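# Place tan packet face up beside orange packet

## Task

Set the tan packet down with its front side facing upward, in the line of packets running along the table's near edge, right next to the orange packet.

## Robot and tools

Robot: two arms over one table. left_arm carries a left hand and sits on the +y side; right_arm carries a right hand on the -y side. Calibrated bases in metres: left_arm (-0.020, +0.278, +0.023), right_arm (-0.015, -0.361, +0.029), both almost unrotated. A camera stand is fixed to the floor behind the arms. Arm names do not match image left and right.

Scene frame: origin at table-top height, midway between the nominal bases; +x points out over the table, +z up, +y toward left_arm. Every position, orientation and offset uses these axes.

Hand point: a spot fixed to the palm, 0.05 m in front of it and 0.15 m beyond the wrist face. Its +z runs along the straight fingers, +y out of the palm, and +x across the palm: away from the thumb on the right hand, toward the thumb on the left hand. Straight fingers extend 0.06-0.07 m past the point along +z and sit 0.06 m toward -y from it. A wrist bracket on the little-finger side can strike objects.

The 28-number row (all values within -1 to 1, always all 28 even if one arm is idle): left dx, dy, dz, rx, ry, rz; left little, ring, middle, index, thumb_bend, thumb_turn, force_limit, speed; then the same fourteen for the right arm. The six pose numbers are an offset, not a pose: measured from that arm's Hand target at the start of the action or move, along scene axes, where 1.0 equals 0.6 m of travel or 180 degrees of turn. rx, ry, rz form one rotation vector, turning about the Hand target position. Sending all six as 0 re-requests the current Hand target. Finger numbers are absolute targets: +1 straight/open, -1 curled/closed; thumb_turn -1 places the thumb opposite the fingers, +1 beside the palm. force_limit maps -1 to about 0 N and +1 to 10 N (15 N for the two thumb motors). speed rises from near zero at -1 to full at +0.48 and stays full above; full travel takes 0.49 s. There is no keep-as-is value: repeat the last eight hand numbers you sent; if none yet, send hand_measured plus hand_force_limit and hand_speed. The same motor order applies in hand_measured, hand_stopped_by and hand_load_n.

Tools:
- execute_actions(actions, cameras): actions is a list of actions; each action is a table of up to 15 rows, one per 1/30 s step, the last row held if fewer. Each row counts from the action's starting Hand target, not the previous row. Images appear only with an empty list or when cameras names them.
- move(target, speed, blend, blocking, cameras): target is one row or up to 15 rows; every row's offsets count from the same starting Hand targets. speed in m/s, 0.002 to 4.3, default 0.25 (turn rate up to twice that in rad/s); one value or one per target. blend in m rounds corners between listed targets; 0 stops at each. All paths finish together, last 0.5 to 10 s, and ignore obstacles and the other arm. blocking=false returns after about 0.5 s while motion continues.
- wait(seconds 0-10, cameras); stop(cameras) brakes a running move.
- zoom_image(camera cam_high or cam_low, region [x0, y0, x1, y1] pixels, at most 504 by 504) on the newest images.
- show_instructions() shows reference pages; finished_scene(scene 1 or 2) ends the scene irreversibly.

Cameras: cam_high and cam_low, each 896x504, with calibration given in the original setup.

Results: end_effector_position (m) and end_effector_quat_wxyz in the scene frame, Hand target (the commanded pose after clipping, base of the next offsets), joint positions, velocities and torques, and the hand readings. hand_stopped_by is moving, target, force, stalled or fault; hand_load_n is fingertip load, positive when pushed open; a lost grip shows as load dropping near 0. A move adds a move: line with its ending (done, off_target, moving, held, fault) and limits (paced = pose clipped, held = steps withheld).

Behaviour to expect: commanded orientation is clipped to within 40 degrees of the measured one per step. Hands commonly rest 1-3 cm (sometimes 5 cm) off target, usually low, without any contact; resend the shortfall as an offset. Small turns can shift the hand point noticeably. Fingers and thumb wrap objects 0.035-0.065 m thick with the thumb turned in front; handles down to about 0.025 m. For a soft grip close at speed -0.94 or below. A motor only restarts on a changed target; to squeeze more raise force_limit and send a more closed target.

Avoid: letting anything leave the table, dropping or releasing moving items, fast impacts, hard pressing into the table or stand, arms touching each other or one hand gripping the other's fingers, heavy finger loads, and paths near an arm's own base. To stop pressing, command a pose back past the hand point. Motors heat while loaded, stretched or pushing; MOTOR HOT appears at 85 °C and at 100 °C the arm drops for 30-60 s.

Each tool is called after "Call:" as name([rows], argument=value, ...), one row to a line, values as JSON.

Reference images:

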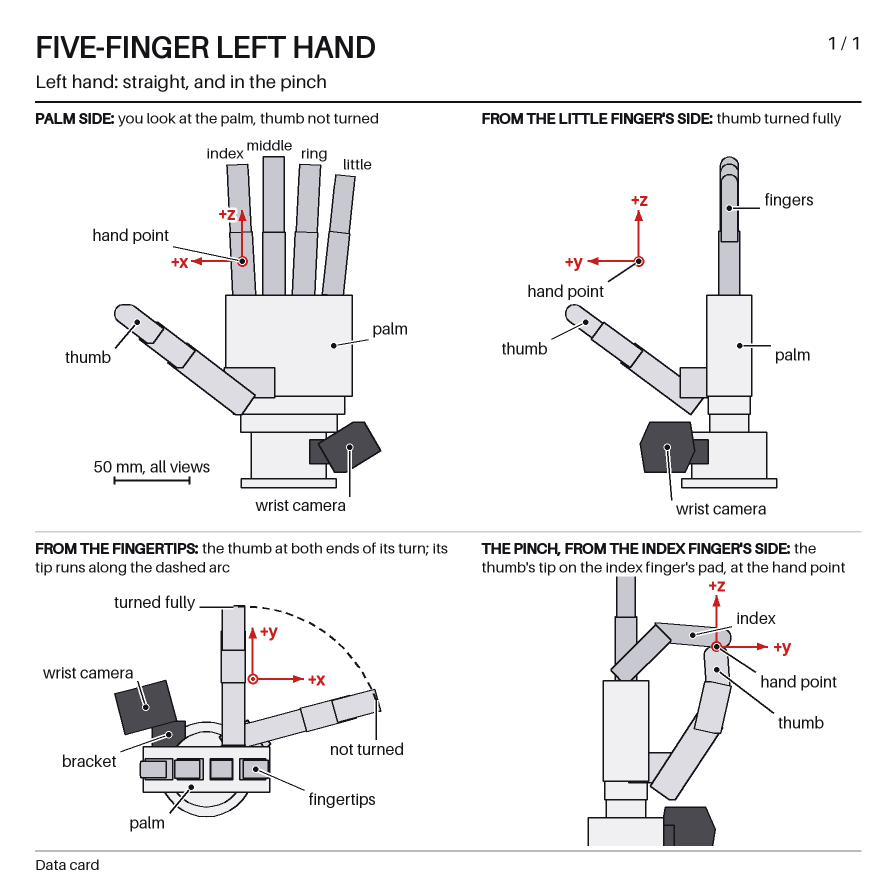

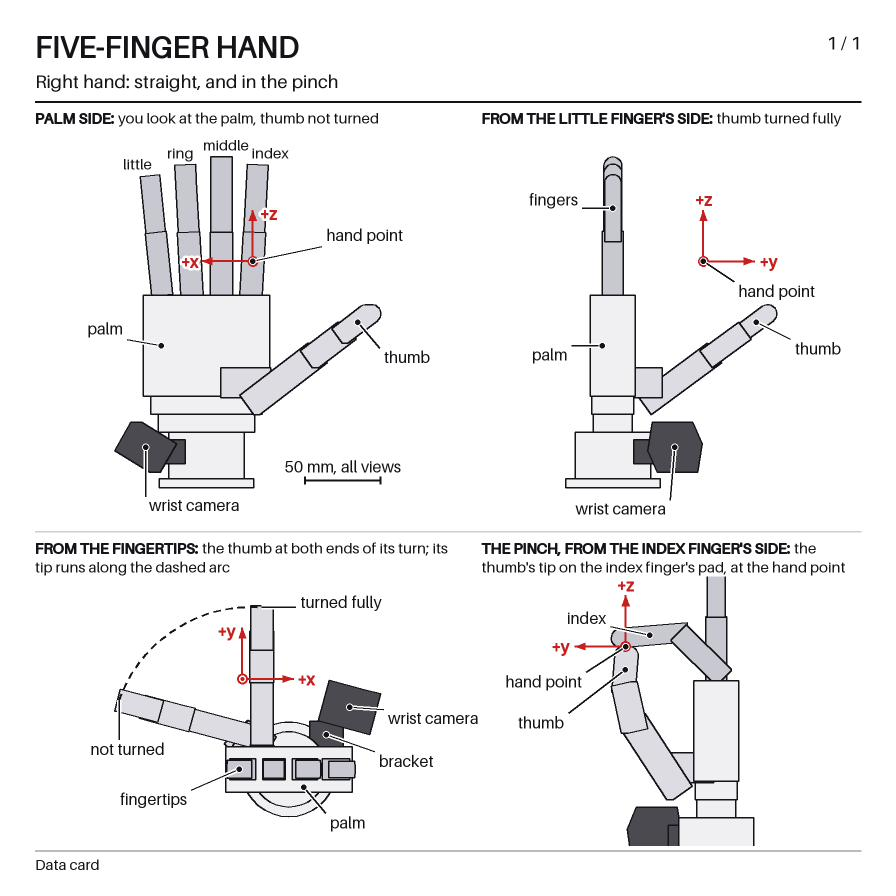

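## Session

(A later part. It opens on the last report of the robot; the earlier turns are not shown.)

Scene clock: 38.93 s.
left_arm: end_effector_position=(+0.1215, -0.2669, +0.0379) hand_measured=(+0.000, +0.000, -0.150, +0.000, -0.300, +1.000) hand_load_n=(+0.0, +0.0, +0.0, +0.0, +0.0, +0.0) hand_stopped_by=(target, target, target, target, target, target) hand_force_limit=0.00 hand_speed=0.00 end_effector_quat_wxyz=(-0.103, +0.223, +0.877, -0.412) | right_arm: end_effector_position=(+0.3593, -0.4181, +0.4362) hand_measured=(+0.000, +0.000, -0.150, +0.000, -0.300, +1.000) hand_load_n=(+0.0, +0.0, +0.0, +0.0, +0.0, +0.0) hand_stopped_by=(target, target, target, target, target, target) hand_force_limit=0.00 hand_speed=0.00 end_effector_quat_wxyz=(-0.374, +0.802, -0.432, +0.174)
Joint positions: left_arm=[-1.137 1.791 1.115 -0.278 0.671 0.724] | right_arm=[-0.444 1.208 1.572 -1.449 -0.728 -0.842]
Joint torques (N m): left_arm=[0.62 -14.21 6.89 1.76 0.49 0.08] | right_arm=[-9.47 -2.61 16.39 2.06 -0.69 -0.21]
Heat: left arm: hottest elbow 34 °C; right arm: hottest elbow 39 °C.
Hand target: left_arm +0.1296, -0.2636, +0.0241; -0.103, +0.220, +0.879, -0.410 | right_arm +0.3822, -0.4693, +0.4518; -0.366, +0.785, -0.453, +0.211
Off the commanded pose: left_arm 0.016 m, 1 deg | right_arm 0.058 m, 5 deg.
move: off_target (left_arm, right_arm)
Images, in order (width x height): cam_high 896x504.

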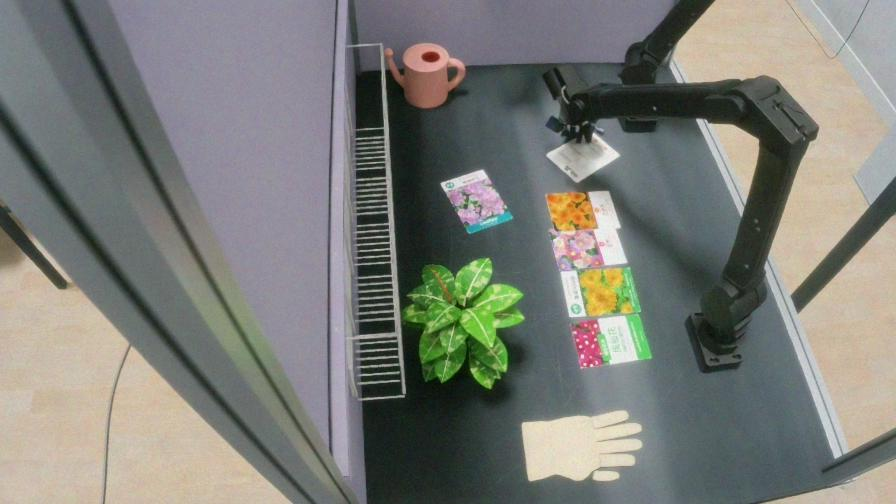

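Call:
move([
  [0.015,0.028,0.008,0,0,0,0,0,-0.15,0,-0.3,1,0,0,0,0,0,0,0,0,0,0,-0.15,0,-0.3,1,0,0],
  [0.015,0.028,-0.014,0,0,0,0,0,-0.15,0,-0.3,1,0,0,0,0,0,0,0,0,0,0,-0.15,0,-0.3,1,0,0],
], speed=[0.08,0.06], cameras=["cam_high"])

Call:
zoom_image(camera="cam_high", region=[520, 60, 680, 220])

Scene clock: 40.77 s.
left_arm: end_effector_position=(+0.1311, -0.2549, +0.0308) hand_measured=(+0.000, +0.000, -0.150, +0.000, -0.300, +1.000) hand_load_n=(+0.0, -2.0, +0.0, +0.0, +0.0, +0.0) hand_stopped_by=(target, target, target, target, target, target) hand_force_limit=0.00 hand_speed=0.00 end_effector_quat_wxyz=(-0.105, +0.225, +0.875, -0.416) | right_arm: end_effector_position=(+0.3593, -0.4181, +0.4362) hand_measured=(+0.000, +0.000, -0.150, +0.000, -0.300, +1.000) hand_load_n=(+0.0, +0.0, +0.0, +0.0, +0.0, +0.0) hand_stopped_by=(target, target, target, target, target, target) hand_force_limit=0.00 hand_speed=0.00 end_effector_quat_wxyz=(-0.374, +0.802, -0.432, +0.174)
Joint positions: left_arm=[-1.107 1.791 1.09 -0.267 0.696 0.755] | right_arm=[-0.444 1.208 1.572 -1.449 -0.728 -0.842]
Joint torques (N m): left_arm=[0.97 -14.86 5.98 1.51 0.23 0.07] | right_arm=[-9.47 -2.67 16.39 2.06 -0.69 -0.21]
Heat: left arm: hottest elbow 34 °C; right arm: hottest elbow 40 °C.
Hand target: left_arm +0.1386, -0.2468, +0.0157; -0.103, +0.220, +0.879, -0.410 | right_arm +0.3822, -0.4693, +0.4518; -0.366, +0.785, -0.453, +0.211
Off the commanded pose: left_arm 0.019 m, 1 deg | right_arm 0.058 m, 5 deg.
move: off_target (left_arm, right_arm)
Images, in order (width x height): cam_high 896x504.

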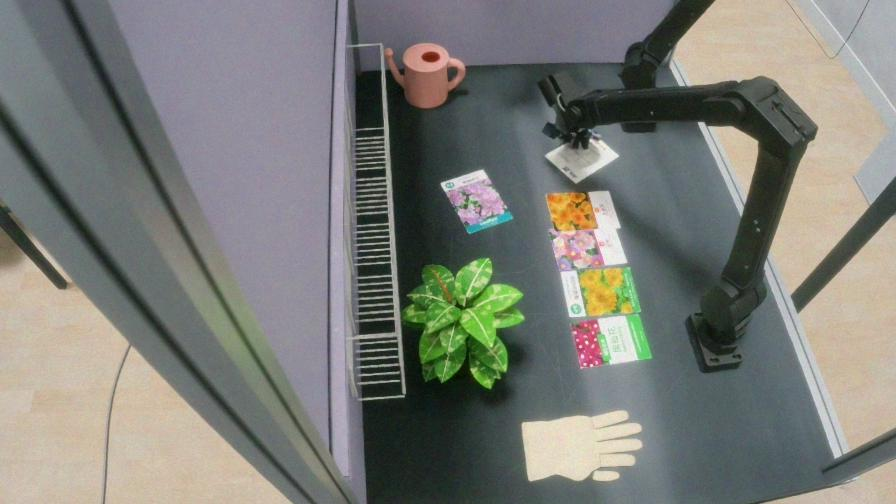

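Scaled by 3.150 from the camera's 896x504 image, which has a finer 1280x720 frame.

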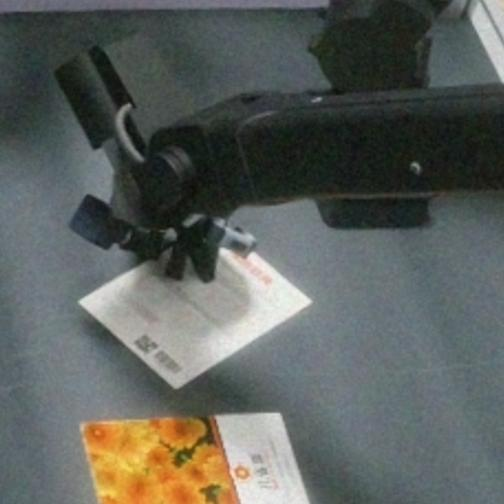

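Call:
move([
  [-0.111,0.0425,0.006,0,0,0,0,0,-0.15,0,-0.3,1,0,0,0,0,0,0,0,0,0,0,-0.15,0,-0.3,1,0,0],
  [-0.227,0.126,0.006,0,0,0.083,0,0,-0.15,0,-0.3,1,0,0,0,0,0,0,0,0,0,0,-0.15,0,-0.3,1,0,0],
], speed=0.08, blend=0.02, cameras=["cam_high"])

Call:
zoom_image(camera="cam_high", region=[520, 60, 760, 260])

Scene clock: 44.80 s.
left_arm: end_effector_position=(+0.0172, -0.1812, +0.0280) hand_measured=(+0.000, +0.000, -0.150, +0.000, -0.300, +1.000) hand_load_n=(+0.0, +0.0, +0.0, -1.0, +0.0, +0.0) hand_stopped_by=(target, target, target, target, target, target) hand_force_limit=0.00 hand_speed=0.00 end_effector_quat_wxyz=(-0.036, +0.103, +0.896, -0.430) | right_arm: end_effector_position=(+0.3593, -0.4181, +0.4362) hand_measured=(+0.000, +0.000, -0.150, +0.000, -0.300, +1.000) hand_load_n=(+0.0, +0.0, +0.0, +0.0, +0.0, +0.0) hand_stopped_by=(target, target, target, target, target, target) hand_force_limit=0.00 hand_speed=0.00 end_effector_quat_wxyz=(-0.374, +0.802, -0.432, +0.174)
Joint positions: left_arm=[-1.341 1.492 0.634 0.129 0.339 0.319] | right_arm=[-0.444 1.208 1.572 -1.449 -0.728 -0.842]
Joint torques (N m): left_arm=[-2.14 -10.58 4.94 1.36 0.16 -0.26] | right_arm=[-9.47 -2.67 16.38 2.06 -0.69 -0.21]
Heat: left arm: hottest elbow 34 °C; right arm: hottest elbow 41 °C.
Hand target: left_arm +0.0024, -0.1712, +0.0194; -0.049, +0.104, +0.900, -0.420 | right_arm +0.3822, -0.4693, +0.4518; -0.366, +0.785, -0.453, +0.211
Off the commanded pose: left_arm 0.020 m, 2 deg | right_arm 0.058 m, 5 deg.
move: off_target (left_arm, right_arm)
Images, in order (width x height): cam_high 896x504.

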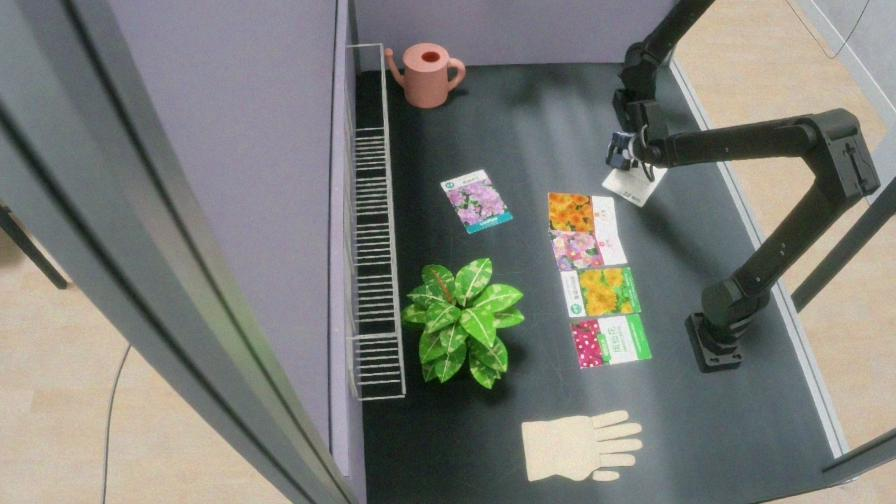

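Scaled by 2.100 from the camera's 896x504 image, which has a finer 1280x720 frame.

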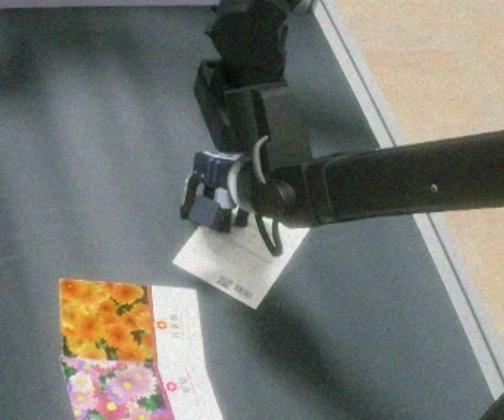

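Call:
zoom_image(camera="cam_high", region=[530, 170, 670, 290])

Scaled by 3.600 from the camera's 896x504 image, which has a finer 1280x720 frame.

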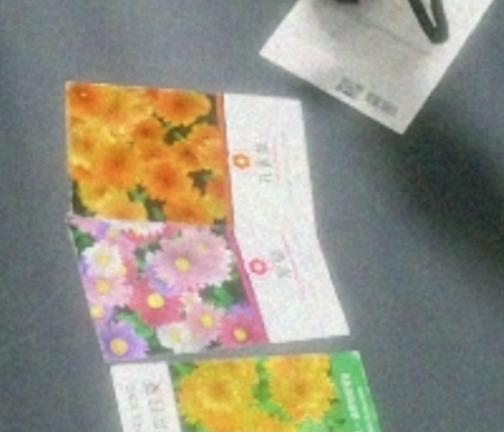

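Call:
move([
  [-0.182,0.06,0.002,0,0,0.122,0,0,-0.15,0,-0.3,1,0,0,0,0,0,0,0,0,0,0,-0.15,0,-0.3,1,0,0],
], speed=0.08, cameras=["cam_high"])

Call:
zoom_image(camera="cam_high", region=[560, 60, 860, 300])

Scene clock: 48.70 s.
left_arm: end_effector_position=(-0.0980, -0.1479, +0.0283) hand_measured=(+0.000, +0.000, -0.150, +0.000, -0.300, +1.000) hand_load_n=(+0.0, +0.5, +0.0, +0.0, +0.0, +0.0) hand_stopped_by=(target, target, target, target, target, target) hand_force_limit=0.00 hand_speed=0.00 end_effector_quat_wxyz=(+0.038, -0.075, +0.897, -0.435) | right_arm: end_effector_position=(+0.3593, -0.4181, +0.4362) hand_measured=(+0.000, +0.000, -0.150, +0.000, -0.300, +1.000) hand_load_n=(+0.5, +0.0, +0.0, +0.5, +0.0, +0.0) hand_stopped_by=(target, target, target, target, target, target) hand_force_limit=0.00 hand_speed=0.00 end_effector_quat_wxyz=(-0.374, +0.802, -0.432, +0.174)
Joint positions: left_arm=[-1.8 1.373 0.495 0.173 -0.3 -0.243] | right_arm=[-0.444 1.208 1.572 -1.449 -0.728 -0.842]
Joint torques (N m): left_arm=[-2.26 -8.88 5.49 0.47 -0.12 -0.19] | right_arm=[-9.47 -2.61 16.38 2.07 -0.69 -0.21]
Heat: left arm: hottest elbow 33 °C; right arm: hottest elbow 43 °C.
Hand target: left_arm -0.1069, -0.1353, +0.0205; +0.032, -0.069, +0.904, -0.421 | right_arm +0.3822, -0.4693, +0.4518; -0.366, +0.785, -0.453, +0.211
Off the commanded pose: left_arm 0.017 m, 2 deg | right_arm 0.058 m, 5 deg.
move: off_target (left_arm, right_arm)
Images, in order (width x height): cam_high 896x504.

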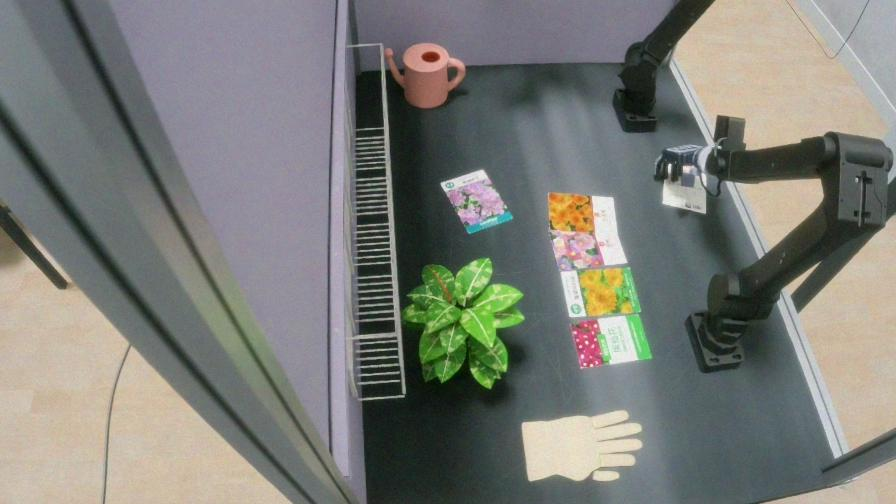

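Scaled by 1.680 from the camera's 896x504 image, which has a finer 1280x720 frame.

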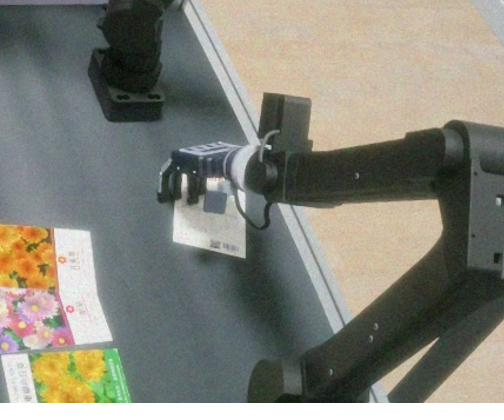

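Call:
move([
  [-0.18,0.09,0.002,0,0,0.124,0,0,-0.15,0,-0.3,1,0,0,0,0,0,0,0,0,0,0,-0.15,0,-0.3,1,0,0],
], speed=0.08, cameras=["cam_high"])

Call:
zoom_image(camera="cam_high", region=[640, 60, 840, 240])

Scene clock: 52.67 s.
left_arm: end_effector_position=(-0.1977, -0.0817, +0.0272) hand_measured=(+0.000, +0.000, -0.150, +0.000, -0.300, +1.000) hand_load_n=(+0.0, +0.0, +0.0, +1.0, +0.0, -0.5) hand_stopped_by=(target, target, target, target, target, target) hand_force_limit=0.00 hand_speed=0.00 end_effector_quat_wxyz=(+0.118, -0.253, +0.866, -0.415) | right_arm: end_effector_position=(+0.3593, -0.4181, +0.4362) hand_measured=(+0.000, +0.000, -0.150, +0.000, -0.300, +1.000) hand_load_n=(+0.0, +0.0, +0.0, +0.0, +0.0, +0.0) hand_stopped_by=(target, target, target, target, target, target) hand_force_limit=0.00 hand_speed=0.00 end_effector_quat_wxyz=(-0.374, +0.802, -0.432, +0.174)
Joint positions: left_arm=[-2.293 1.42 0.626 -0.424 -0.839 -1.12] | right_arm=[-0.444 1.208 1.572 -1.449 -0.728 -0.842]
Joint torques (N m): left_arm=[-2.55 -6.24 8.47 0.17 -0.09 -0.14] | right_arm=[-9.47 -2.61 16.38 2.06 -0.69 -0.21]
Heat: left arm: hottest elbow 33 °C; right arm: hottest elbow 44 °C.
Hand target: left_arm -0.2148, -0.0813, +0.0217; +0.113, -0.243, +0.873, -0.407 | right_arm +0.3822, -0.4693, +0.4518; -0.366, +0.785, -0.453, +0.211
Off the commanded pose: left_arm 0.018 m, 2 deg | right_arm 0.058 m, 5 deg.
move: off_target (left_arm, right_arm)
Images, in order (width x height): cam_high 896x504.

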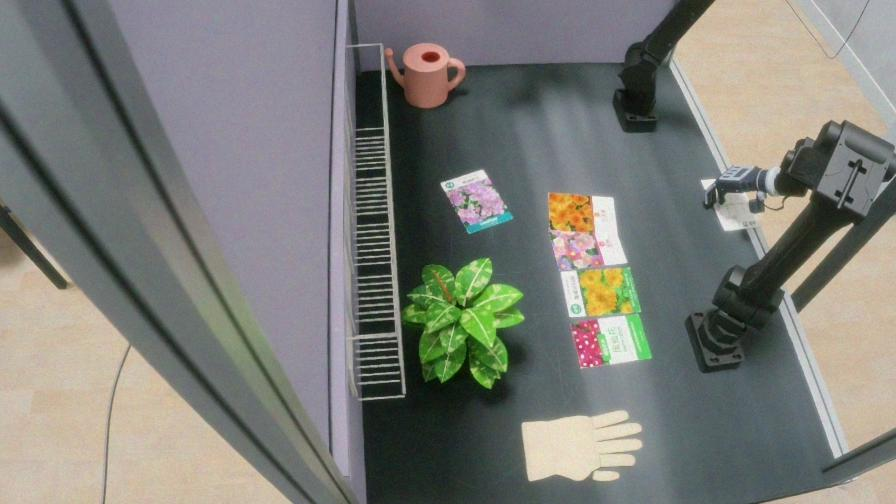

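Scaled by 2.520 from the camera's 896x504 image, which has a finer 1280x720 frame.

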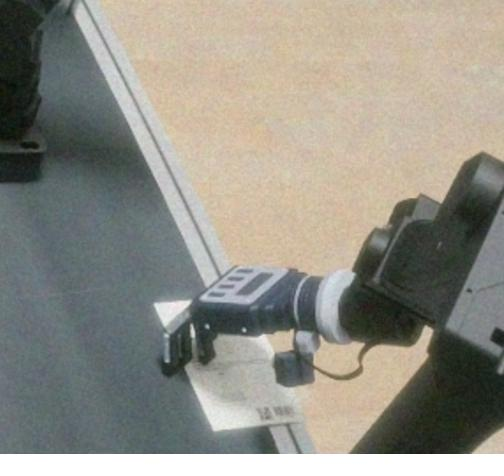

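Call:
move([
  [-0.024,0.0,0.0,0,0,0,0,0,-0.15,0,-0.3,1,0,0,0,0,0,0,0,0,0,0,-0.15,0,-0.3,1,0,0],
], speed=0.08, cameras=["cam_high"])

Call:
zoom_image(camera="cam_high", region=[640, 60, 840, 240])

Scene clock: 54.13 s.
left_arm: end_effector_position=(-0.2085, -0.0806, +0.0272) hand_measured=(+0.000, +0.000, -0.150, +0.000, -0.300, +1.000) hand_load_n=(+0.0, +0.0, +0.0, +0.0, +0.0, +0.0) hand_stopped_by=(target, target, target, target, target, target) hand_force_limit=0.00 hand_speed=0.00 end_effector_quat_wxyz=(+0.122, -0.251, +0.866, -0.415) | right_arm: end_effector_position=(+0.3593, -0.4181, +0.4362) hand_measured=(+0.000, +0.000, -0.150, +0.000, -0.300, +1.000) hand_load_n=(+0.0, +0.0, +0.0, +0.0, +0.0, +0.0) hand_stopped_by=(target, target, target, target, target, target) hand_force_limit=0.00 hand_speed=0.00 end_effector_quat_wxyz=(-0.374, +0.802, -0.432, +0.174)
Joint positions: left_arm=[-2.322 1.444 0.655 -0.468 -0.853 -1.16] | right_arm=[-0.444 1.208 1.572 -1.449 -0.728 -0.842]
Joint torques (N m): left_arm=[-2.61 -6.24 8.62 0.12 0.08 -0.23] | right_arm=[-9.47 -2.67 16.38 2.06 -0.69 -0.21]
Heat: left arm: hottest elbow 33 °C; right arm: hottest elbow 45 °C.
Hand target: left_arm -0.2293, -0.0812, +0.0216; +0.113, -0.243, +0.873, -0.407 | right_arm +0.3822, -0.4693, +0.4518; -0.366, +0.785, -0.453, +0.211
Off the commanded pose: left_arm 0.021 m, 2 deg | right_arm 0.058 m, 5 deg.
move: off_target (left_arm, right_arm)
Images, in order (width x height): cam_high 896x504.

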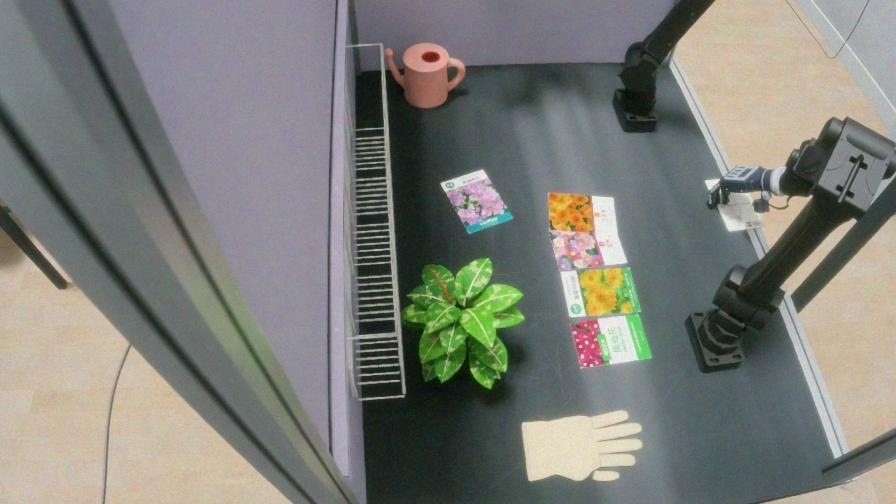

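Scaled by 2.520 from the camera's 896x504 image, which has a finer 1280x720 frame.

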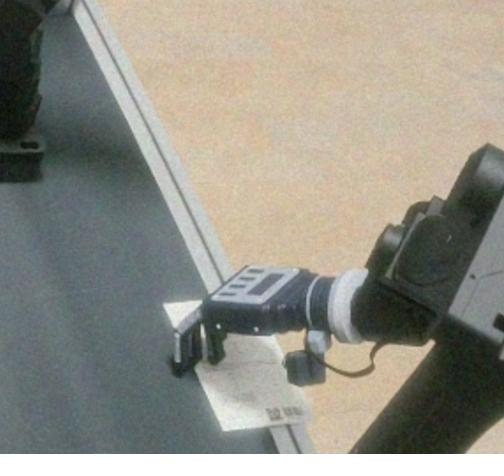

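Call:
move([
  [0.03,0.0,0.06,0,0,0,0,0,-0.15,0,-0.3,1,0,0,0,0,0,0,0,0,0,0,-0.15,0,-0.3,1,0,0],
  [0.0,0.0,0.3,0,0,0,0,0,-0.15,0,-0.3,1,0,0,0,0,0,0,0,0,0,0,-0.15,0,-0.3,1,0,0],
  [-0.16,0.0,0.38,0.290,-0.164,-0.622,0,0,-0.15,0,-0.3,1,0,0,0,0,0,0,0,0,0,0,-0.15,0,-0.3,1,0,0],
], speed=[0.08,0.2,0.3], blend=[0.01,0.03,0], cameras=["all"])

Call:
zoom_image(camera="cam_high", region=[640, 60, 890, 280])

Scene clock: 61.23 s.
left_arm: end_effector_position=(-0.3114, -0.0746, +0.2446) hand_measured=(+0.000, +0.000, -0.150, +0.000, -0.300, +1.000) hand_load_n=(+0.0, +0.0, +0.0, +0.5, +0.0, +0.0) hand_stopped_by=(target, target, target, target, target, target) hand_force_limit=0.00 hand_speed=0.00 end_effector_quat_wxyz=(+0.002, +0.697, +0.717, +0.006) | right_arm: end_effector_position=(+0.3593, -0.4181, +0.4362) hand_measured=(+0.000, +0.000, -0.150, +0.000, -0.300, +1.000) hand_load_n=(+0.0, +0.0, +0.0, +0.0, +0.0, +0.0) hand_stopped_by=(target, target, target, target, target, target) hand_force_limit=0.00 hand_speed=0.00 end_effector_quat_wxyz=(-0.374, +0.802, -0.432, +0.174)
Joint positions: left_arm=[-2.324 1.711 1.694 -1.565 -0.004 0.803] | right_arm=[-0.444 1.208 1.572 -1.449 -0.728 -0.842]
Joint torques (N m): left_arm=[-1.55 -14.45 12.07 -0.5 0.02 0.03] | right_arm=[-9.41 -2.67 16.38 2.06 -0.69 -0.21]
Heat: left arm: hottest elbow 35 °C; right arm: hottest elbow 47 °C.
Hand target: left_arm -0.3253, -0.0812, +0.2497; +0.000, +0.707, +0.707, +0.000 | right_arm +0.3822, -0.4693, +0.4518; -0.366, +0.785, -0.453, +0.211
Off the commanded pose: left_arm 0.016 m, 2 deg | right_arm 0.058 m, 5 deg.
move: off_target (left_arm, right_arm)

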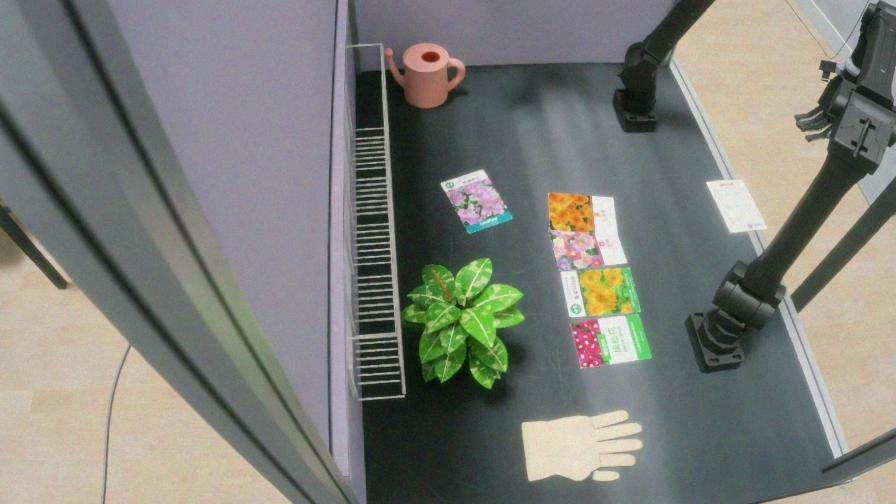

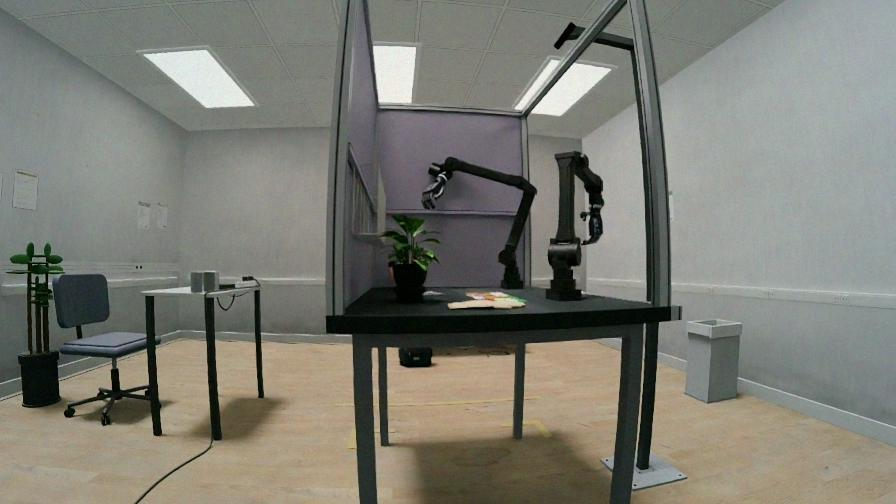

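Scaled by 2.016 from the camera's 896x504 image, which has a finer 1280x720 frame.

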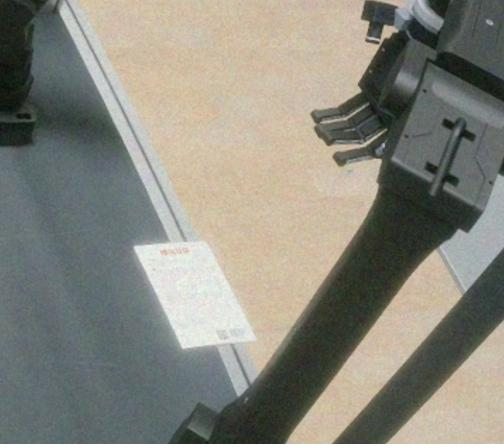

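Call:
move([
  [-0.017,0.015,-0.1,0,0,0,0,0,0,0,1,-1,0,-0.3,0,0,0,0,0,0,0,0,-0.15,0,-0.3,1,0,0],
  [-0.017,0.015,-0.31,0,0,0,0,0,0,0,1,-1,0,-0.3,0,0,0,0,0,0,0,0,-0.15,0,-0.3,1,0,0],
], speed=0.2, blend=[0.02,0], cameras=["all"])

Call:
zoom_image(camera="cam_high", region=[680, 100, 880, 280])

Scene clock: 63.57 s.
left_arm: end_effector_position=(-0.3295, -0.0767, +0.0742) hand_measured=(+0.000, +0.000, +0.000, +0.000, +1.000, -1.000) hand_load_n=(+0.0, +0.0, +0.5, +0.0, +0.0, +0.0) hand_stopped_by=(target, target, target, target, target, target) hand_force_limit=0.00 hand_speed=-0.30 end_effector_quat_wxyz=(+0.002, +0.706, +0.708, -0.005) | right_arm: end_effector_position=(+0.3593, -0.4181, +0.4362) hand_measured=(+0.000, +0.000, -0.150, +0.000, -0.300, +1.000) hand_load_n=(+0.0, +0.0, +0.0, +0.0, +0.0, +0.0) hand_stopped_by=(target, target, target, target, target, target) hand_force_limit=0.00 hand_speed=0.00 end_effector_quat_wxyz=(-0.374, +0.802, -0.432, +0.174)
Joint positions: left_arm=[-2.35 1.83 1.401 -1.132 -0.004 0.803] | right_arm=[-0.444 1.208 1.572 -1.449 -0.728 -0.842]
Joint torques (N m): left_arm=[-1.61 -15.5 7.41 0.49 -0.02 -0.2] | right_arm=[-9.47 -2.67 16.38 2.06 -0.69 -0.21]
Heat: left arm: hottest elbow 35 °C; right arm: hottest elbow 47 °C.
Hand target: left_arm -0.3354, -0.0722, +0.0637; +0.000, +0.707, +0.707, +0.000 | right_arm +0.3822, -0.4693, +0.4518; -0.366, +0.785, -0.453, +0.211
Off the commanded pose: left_arm 0.013 m, 1 deg | right_arm 0.058 m, 5 deg.
move: off_target (left_arm, right_arm)

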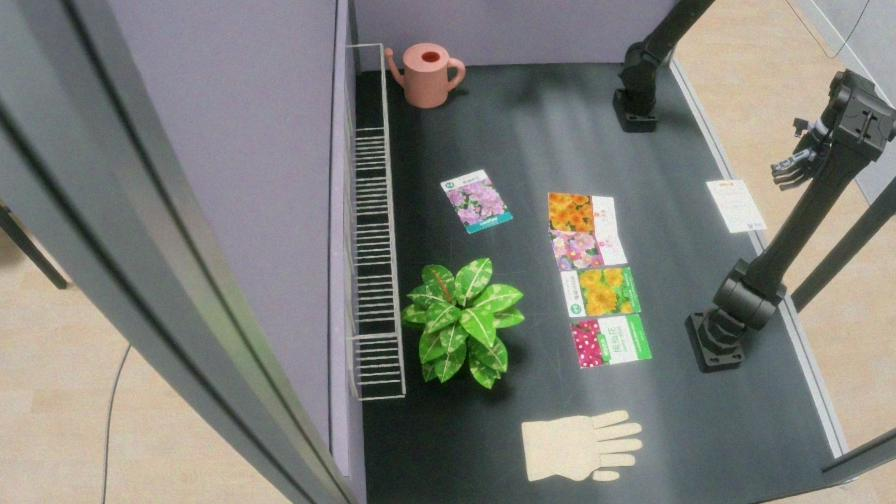

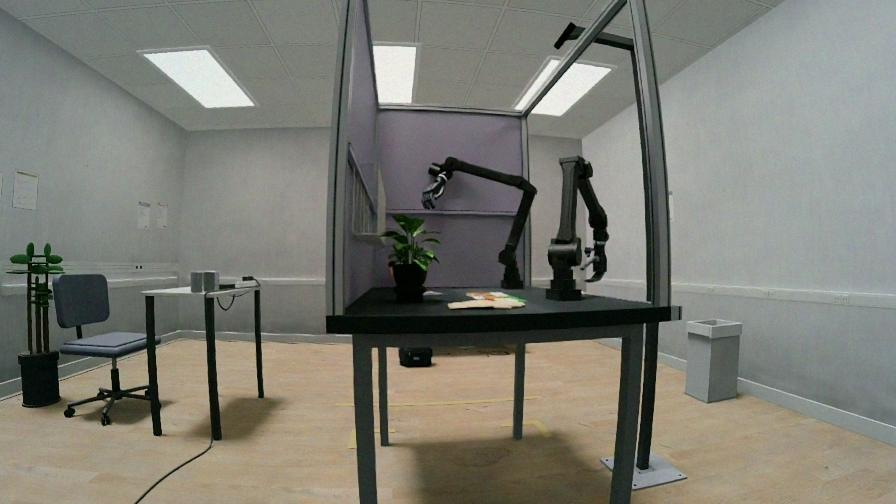

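Scaled by 2.520 from the camera's 896x504 image, which has a finer 1280x720 frame.

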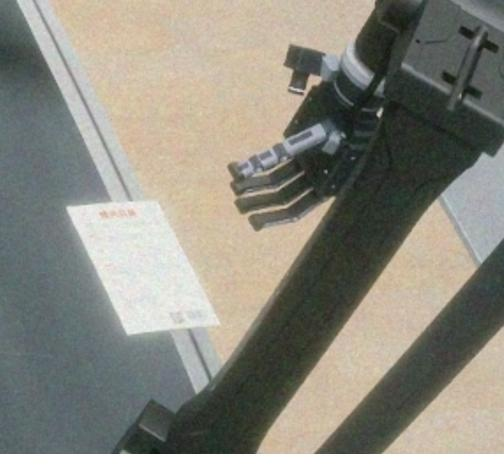

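Call:
move([
  [0.0,0.016,-0.1,0,0,0,0,0,0,0,1,-1,0,-0.3,0,0,0,0,0,0,0,0,-0.15,0,-0.3,1,0,0],
], speed=0.12, cameras=["cam_high"])

Call:
zoom_image(camera="cam_high", region=[680, 100, 880, 280])

Scene clock: 64.87 s.
left_arm: end_effector_position=(-0.3303, -0.0693, +0.0152) hand_measured=(+0.000, +0.000, +0.000, +0.000, +1.000, -1.000) hand_load_n=(+0.0, +0.0, +0.0, +0.0, +0.0, +0.0) hand_stopped_by=(target, target, target, target, target, target) hand_force_limit=0.00 hand_speed=-0.30 end_effector_quat_wxyz=(+0.002, +0.706, +0.708, -0.006) | right_arm: end_effector_position=(+0.3593, -0.4181, +0.4362) hand_measured=(+0.000, +0.000, -0.150, +0.000, -0.300, +1.000) hand_load_n=(+0.0, +0.0, +0.0, +0.0, +0.0, +0.0) hand_stopped_by=(target, target, target, target, target, target) hand_force_limit=0.00 hand_speed=0.00 end_effector_quat_wxyz=(-0.374, +0.802, -0.432, +0.174)
Joint positions: left_arm=[-2.36 1.89 1.317 -0.984 -0.004 0.792] | right_arm=[-0.444 1.208 1.572 -1.449 -0.728 -0.842]
Joint torques (N m): left_arm=[-1.61 -15.38 6.67 0.5 -0.02 -0.22] | right_arm=[-9.47 -2.61 16.38 2.06 -0.69 -0.21]
Heat: left arm: hottest elbow 35 °C; right arm: hottest elbow 48 °C.
Hand target: left_arm -0.3354, -0.0627, +0.0037; +0.000, +0.707, +0.707, +0.000 | right_arm +0.3822, -0.4693, +0.4518; -0.366, +0.785, -0.453, +0.211
Off the commanded pose: left_arm 0.014 m, 1 deg | right_arm 0.058 m, 5 deg.
move: off_target (left_arm, right_arm)
Images, in order (width x height): cam_high 896x504.

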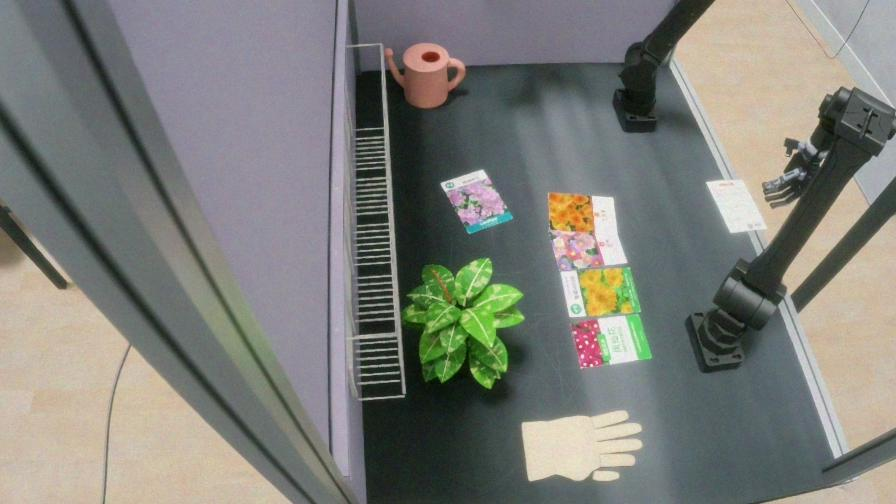

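Scaled by 2.520 from the camera's 896x504 image, which has a finer 1280x720 frame.

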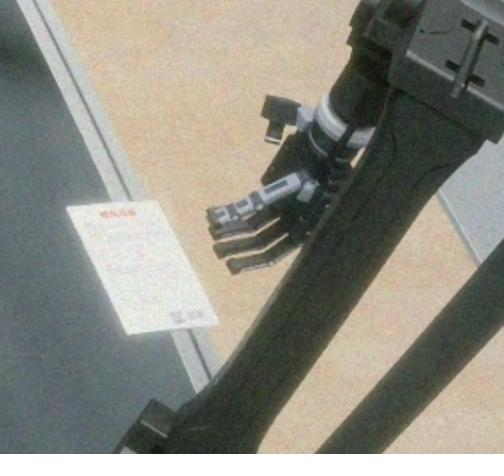

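Call:
move([
  [0.0,0.01,-0.012,0,0,0,0,0,0,0,1,-1,0,-0.3,0,0,0,0,0,0,0,0,-0.15,0,-0.3,1,0,0],
  [0.125,0.01,-0.012,0,0,0,0,0,0,0,1,-1,0,-0.3,0,0,0,0,0,0,0,0,-0.15,0,-0.3,1,0,0],
], speed=0.06, cameras=["cam_high"])

Call:
zoom_image(camera="cam_high", region=[680, 120, 820, 260])

Scene clock: 68.17 s.
left_arm: end_effector_position=(-0.2676, -0.0506, -0.0071) hand_measured=(+0.000, +0.000, +0.000, +0.000, +1.000, -1.000) hand_load_n=(+0.0, +0.0, +0.5, +0.0, +0.0, +0.0) hand_stopped_by=(target, target, target, target, target, target) hand_force_limit=0.00 hand_speed=-0.30 end_effector_quat_wxyz=(-0.001, +0.707, +0.707, +0.008) | right_arm: end_effector_position=(+0.3593, -0.4181, +0.4362) hand_measured=(+0.000, +0.000, -0.150, +0.000, -0.300, +1.000) hand_load_n=(+0.0, +0.0, +0.0, +0.0, +0.0, +0.0) hand_stopped_by=(target, target, target, target, target, target) hand_force_limit=0.00 hand_speed=0.00 end_effector_quat_wxyz=(-0.374, +0.802, -0.432, +0.174)
Joint positions: left_arm=[-2.292 1.824 1.136 -0.898 0.001 0.863] | right_arm=[-0.444 1.208 1.572 -1.449 -0.728 -0.842]
Joint torques (N m): left_arm=[0.97 -16.62 5.63 0.34 -0.2 0.08] | right_arm=[-9.47 -2.67 16.38 2.06 -0.69 -0.21]
Heat: left arm: hottest elbow 35 °C; right arm: hottest elbow 48 °C.
Hand target: left_arm -0.2605, -0.0567, -0.0035; +0.000, +0.707, +0.707, +0.000 | right_arm +0.3822, -0.4693, +0.4518; -0.366, +0.785, -0.453, +0.211
Off the commanded pose: left_arm 0.010 m, 1 deg | right_arm 0.058 m, 5 deg.
move: off_target (right_arm)
Images, in order (width x height): cam_high 896x504.

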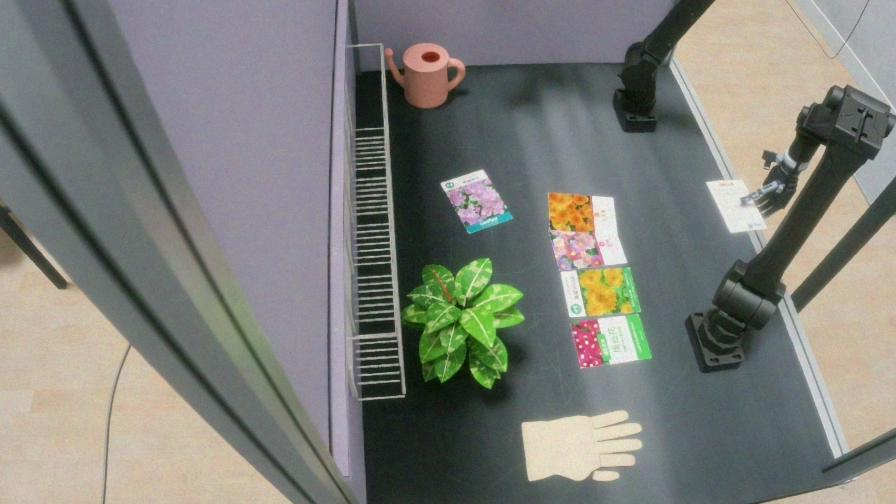

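Scaled by 3.600 from the camera's 896x504 image, which has a finer 1280x720 frame.

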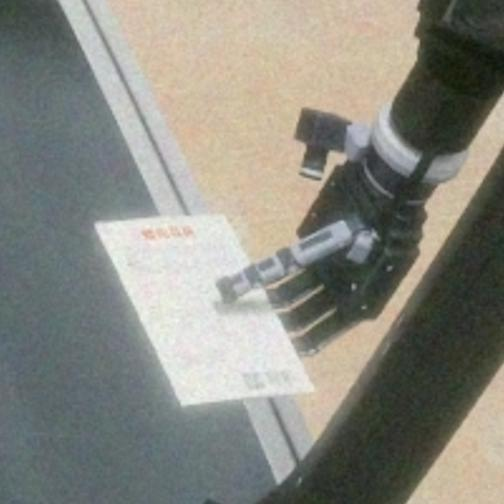

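Call:
move([
  [0.018,-0.017,0.03,0,0,0,0,0,0,0,1,-1,0,-0.3,0,0,0,0,0,0,0,0,-0.15,0,-0.3,1,0,0],
], speed=0.06, cameras=["cam_high"])

Call:
zoom_image(camera="cam_high", region=[680, 120, 820, 260])

Scene clock: 69.57 s.
left_arm: end_effector_position=(-0.2650, -0.0554, +0.0020) hand_measured=(+0.000, +0.000, +0.000, +0.000, +1.000, -1.000) hand_load_n=(+0.0, +0.5, +5.0, +0.0, +0.0, +0.0) hand_stopped_by=(target, target, target, target, target, target) hand_force_limit=0.00 hand_speed=-0.30 end_effector_quat_wxyz=(-0.007, +0.712, +0.702, -0.001) | right_arm: end_effector_position=(+0.3593, -0.4181, +0.4362) hand_measured=(+0.000, +0.000, -0.150, +0.000, -0.300, +1.000) hand_load_n=(+0.0, +0.0, +0.0, +0.0, +0.0, +0.0) hand_stopped_by=(target, target, target, target, target, target) hand_force_limit=0.00 hand_speed=0.00 end_effector_quat_wxyz=(-0.374, +0.802, -0.432, +0.174)
Joint positions: left_arm=[-2.277 1.801 1.136 -0.905 0.015 0.891] | right_arm=[-0.444 1.208 1.572 -1.449 -0.728 -0.842]
Joint torques (N m): left_arm=[2.49 -17.03 7.09 -1.05 -0.65 0.12] | right_arm=[-9.47 -2.67 16.38 2.06 -0.69 -0.21]
Heat: left arm: hottest elbow 35 °C; right arm: hottest elbow 49 °C.
Hand target: left_arm -0.2497, -0.0667, +0.0145; +0.000, +0.707, +0.707, +0.000 | right_arm +0.3822, -0.4693, +0.4518; -0.366, +0.785, -0.453, +0.211
Off the commanded pose: left_arm 0.023 m, 1 deg | right_arm 0.058 m, 5 deg.
move: off_target (left_arm, right_arm)
Images, in order (width x height): cam_high 896x504.

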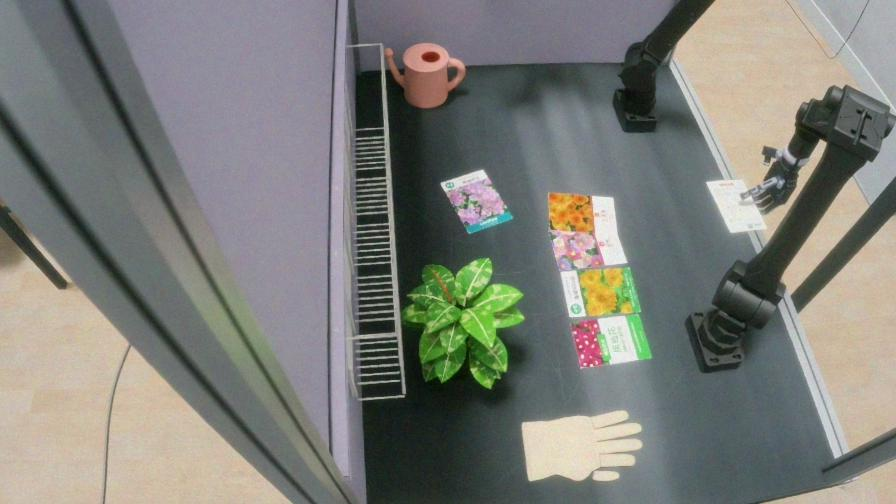

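Scaled by 3.600 from the camera's 896x504 image, which has a finer 1280x720 frame.

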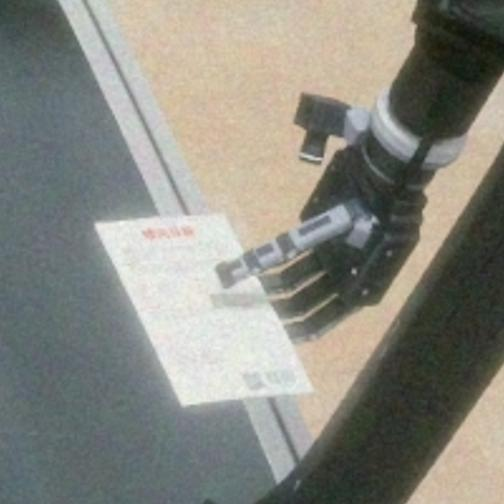

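Call:
move([
  [-0.026,-0.012,0.012,0,0,0,0,0,0,0,1,-1,0,-0.3,0,0,0,0,0,0,0,0,-0.15,0,-0.3,1,0,0],
], speed=0.06, cameras=[])

Scene clock: 71.60 s.
left_arm: end_effector_position=(-0.2657, -0.0571, +0.0108) hand_measured=(+0.000, +0.000, +0.000, +0.000, +1.000, -1.000) hand_load_n=(+0.0, +0.0, +3.0, +0.0, +0.0, +0.0) hand_stopped_by=(target, target, target, target, target, target) hand_force_limit=0.00 hand_speed=-0.30 end_effector_quat_wxyz=(-0.007, +0.712, +0.702, +0.007) | right_arm: end_effector_position=(+0.3593, -0.4181, +0.4362) hand_measured=(+0.000, +0.000, -0.150, +0.000, -0.300, +1.000) hand_load_n=(+0.0, +0.0, +0.0, +0.0, +0.0, +0.0) hand_stopped_by=(target, target, target, target, target, target) hand_force_limit=0.00 hand_speed=0.00 end_effector_quat_wxyz=(-0.374, +0.802, -0.432, +0.174)
Joint positions: left_arm=[-2.277 1.801 1.161 -0.946 0.012 0.892] | right_arm=[-0.444 1.208 1.572 -1.449 -0.728 -0.842]
Joint torques (N m): left_arm=[0.5 -15.79 9.42 -0.99 -0.57 0.01] | right_arm=[-9.47 -2.67 16.38 2.06 -0.69 -0.21]
Heat: left arm: hottest elbow 35 °C; right arm: hottest elbow 49 °C.
Hand target: left_arm -0.2653, -0.0740, +0.0217; +0.000, +0.707, +0.707, +0.000 | right_arm +0.3822, -0.4693, +0.4518; -0.366, +0.785, -0.453, +0.211
Off the commanded pose: left_arm 0.020 m, 1 deg | right_arm 0.058 m, 5 deg.
move: off_target (left_arm, right_arm)
No camera images: "cameras" was empty.

Call:
move([
  [-0.012,-0.005,-0.006,0,0,0,0,0,0,0,1,-1,0,-0.3,0,0,0,0,0,0,0,0,-0.15,0,-0.3,1,0,0],
], speed=0.06, cameras=["cam_high"])

Call:
zoom_image(camera="cam_high", region=[700, 160, 800, 250])

Scene clock: 76.97 s.
left_arm: end_effector_position=(-0.2674, -0.0622, +0.0152) hand_measured=(+0.000, +0.000, +0.000, +0.000, +1.000, -1.000) hand_load_n=(+0.0, +0.0, +0.0, +0.0, +0.0, +0.0) hand_stopped_by=(target, target, target, target, target, target) hand_force_limit=0.00 hand_speed=-0.30 end_effector_quat_wxyz=(-0.002, +0.712, +0.702, +0.004) | right_arm: end_effector_position=(+0.3593, -0.4181, +0.4362) hand_measured=(+0.000, +0.000, -0.150, +0.000, -0.300, +1.000) hand_load_n=(+0.0, +0.0, +0.0, +0.0, +0.0, +0.0) hand_stopped_by=(target, target, target, target, target, target) hand_force_limit=0.00 hand_speed=0.00 end_effector_quat_wxyz=(-0.374, +0.802, -0.432, +0.174)
Joint positions: left_arm=[-2.277 1.801 1.176 -0.955 0.003 0.892] | right_arm=[-0.444 1.208 1.572 -1.449 -0.728 -0.842]
Joint torques (N m): left_arm=[0.5 -13.92 9.83 -0.32 -0.23 -0.07] | right_arm=[-9.47 -2.67 16.38 2.06 -0.69 -0.21]
Heat: left arm: hottest elbow 35 °C; right arm: hottest elbow 50 °C.
Hand target: left_arm -0.2726, -0.0770, +0.0181; +0.000, +0.707, +0.707, +0.000 | right_arm +0.3822, -0.4693, +0.4518; -0.366, +0.785, -0.453, +0.211
Off the commanded pose: left_arm 0.016 m, 1 deg | right_arm 0.058 m, 5 deg.
move: off_target (left_arm, right_arm)
Images, in order (width x height): cam_high 896x504.

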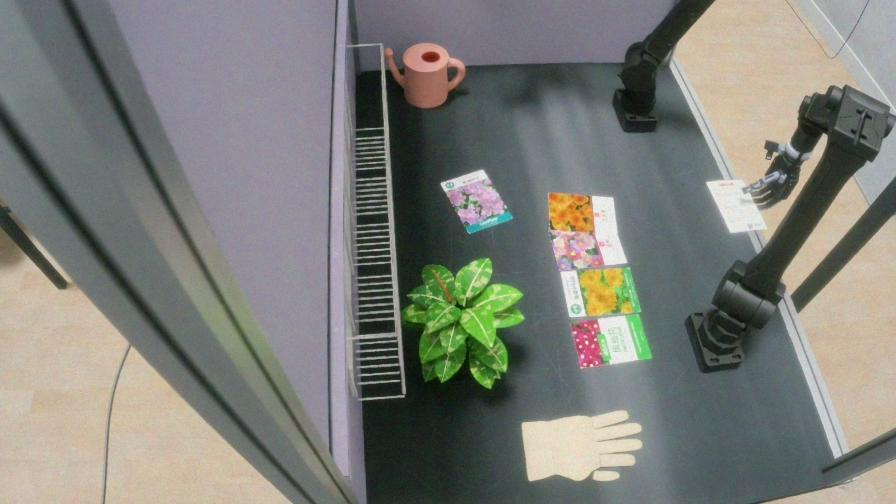

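Scaled by 5.040 from the camera's 896x504 image, which has a finer 1280x720 frame.

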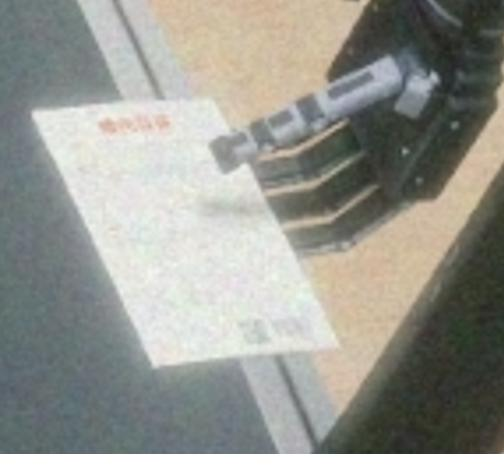

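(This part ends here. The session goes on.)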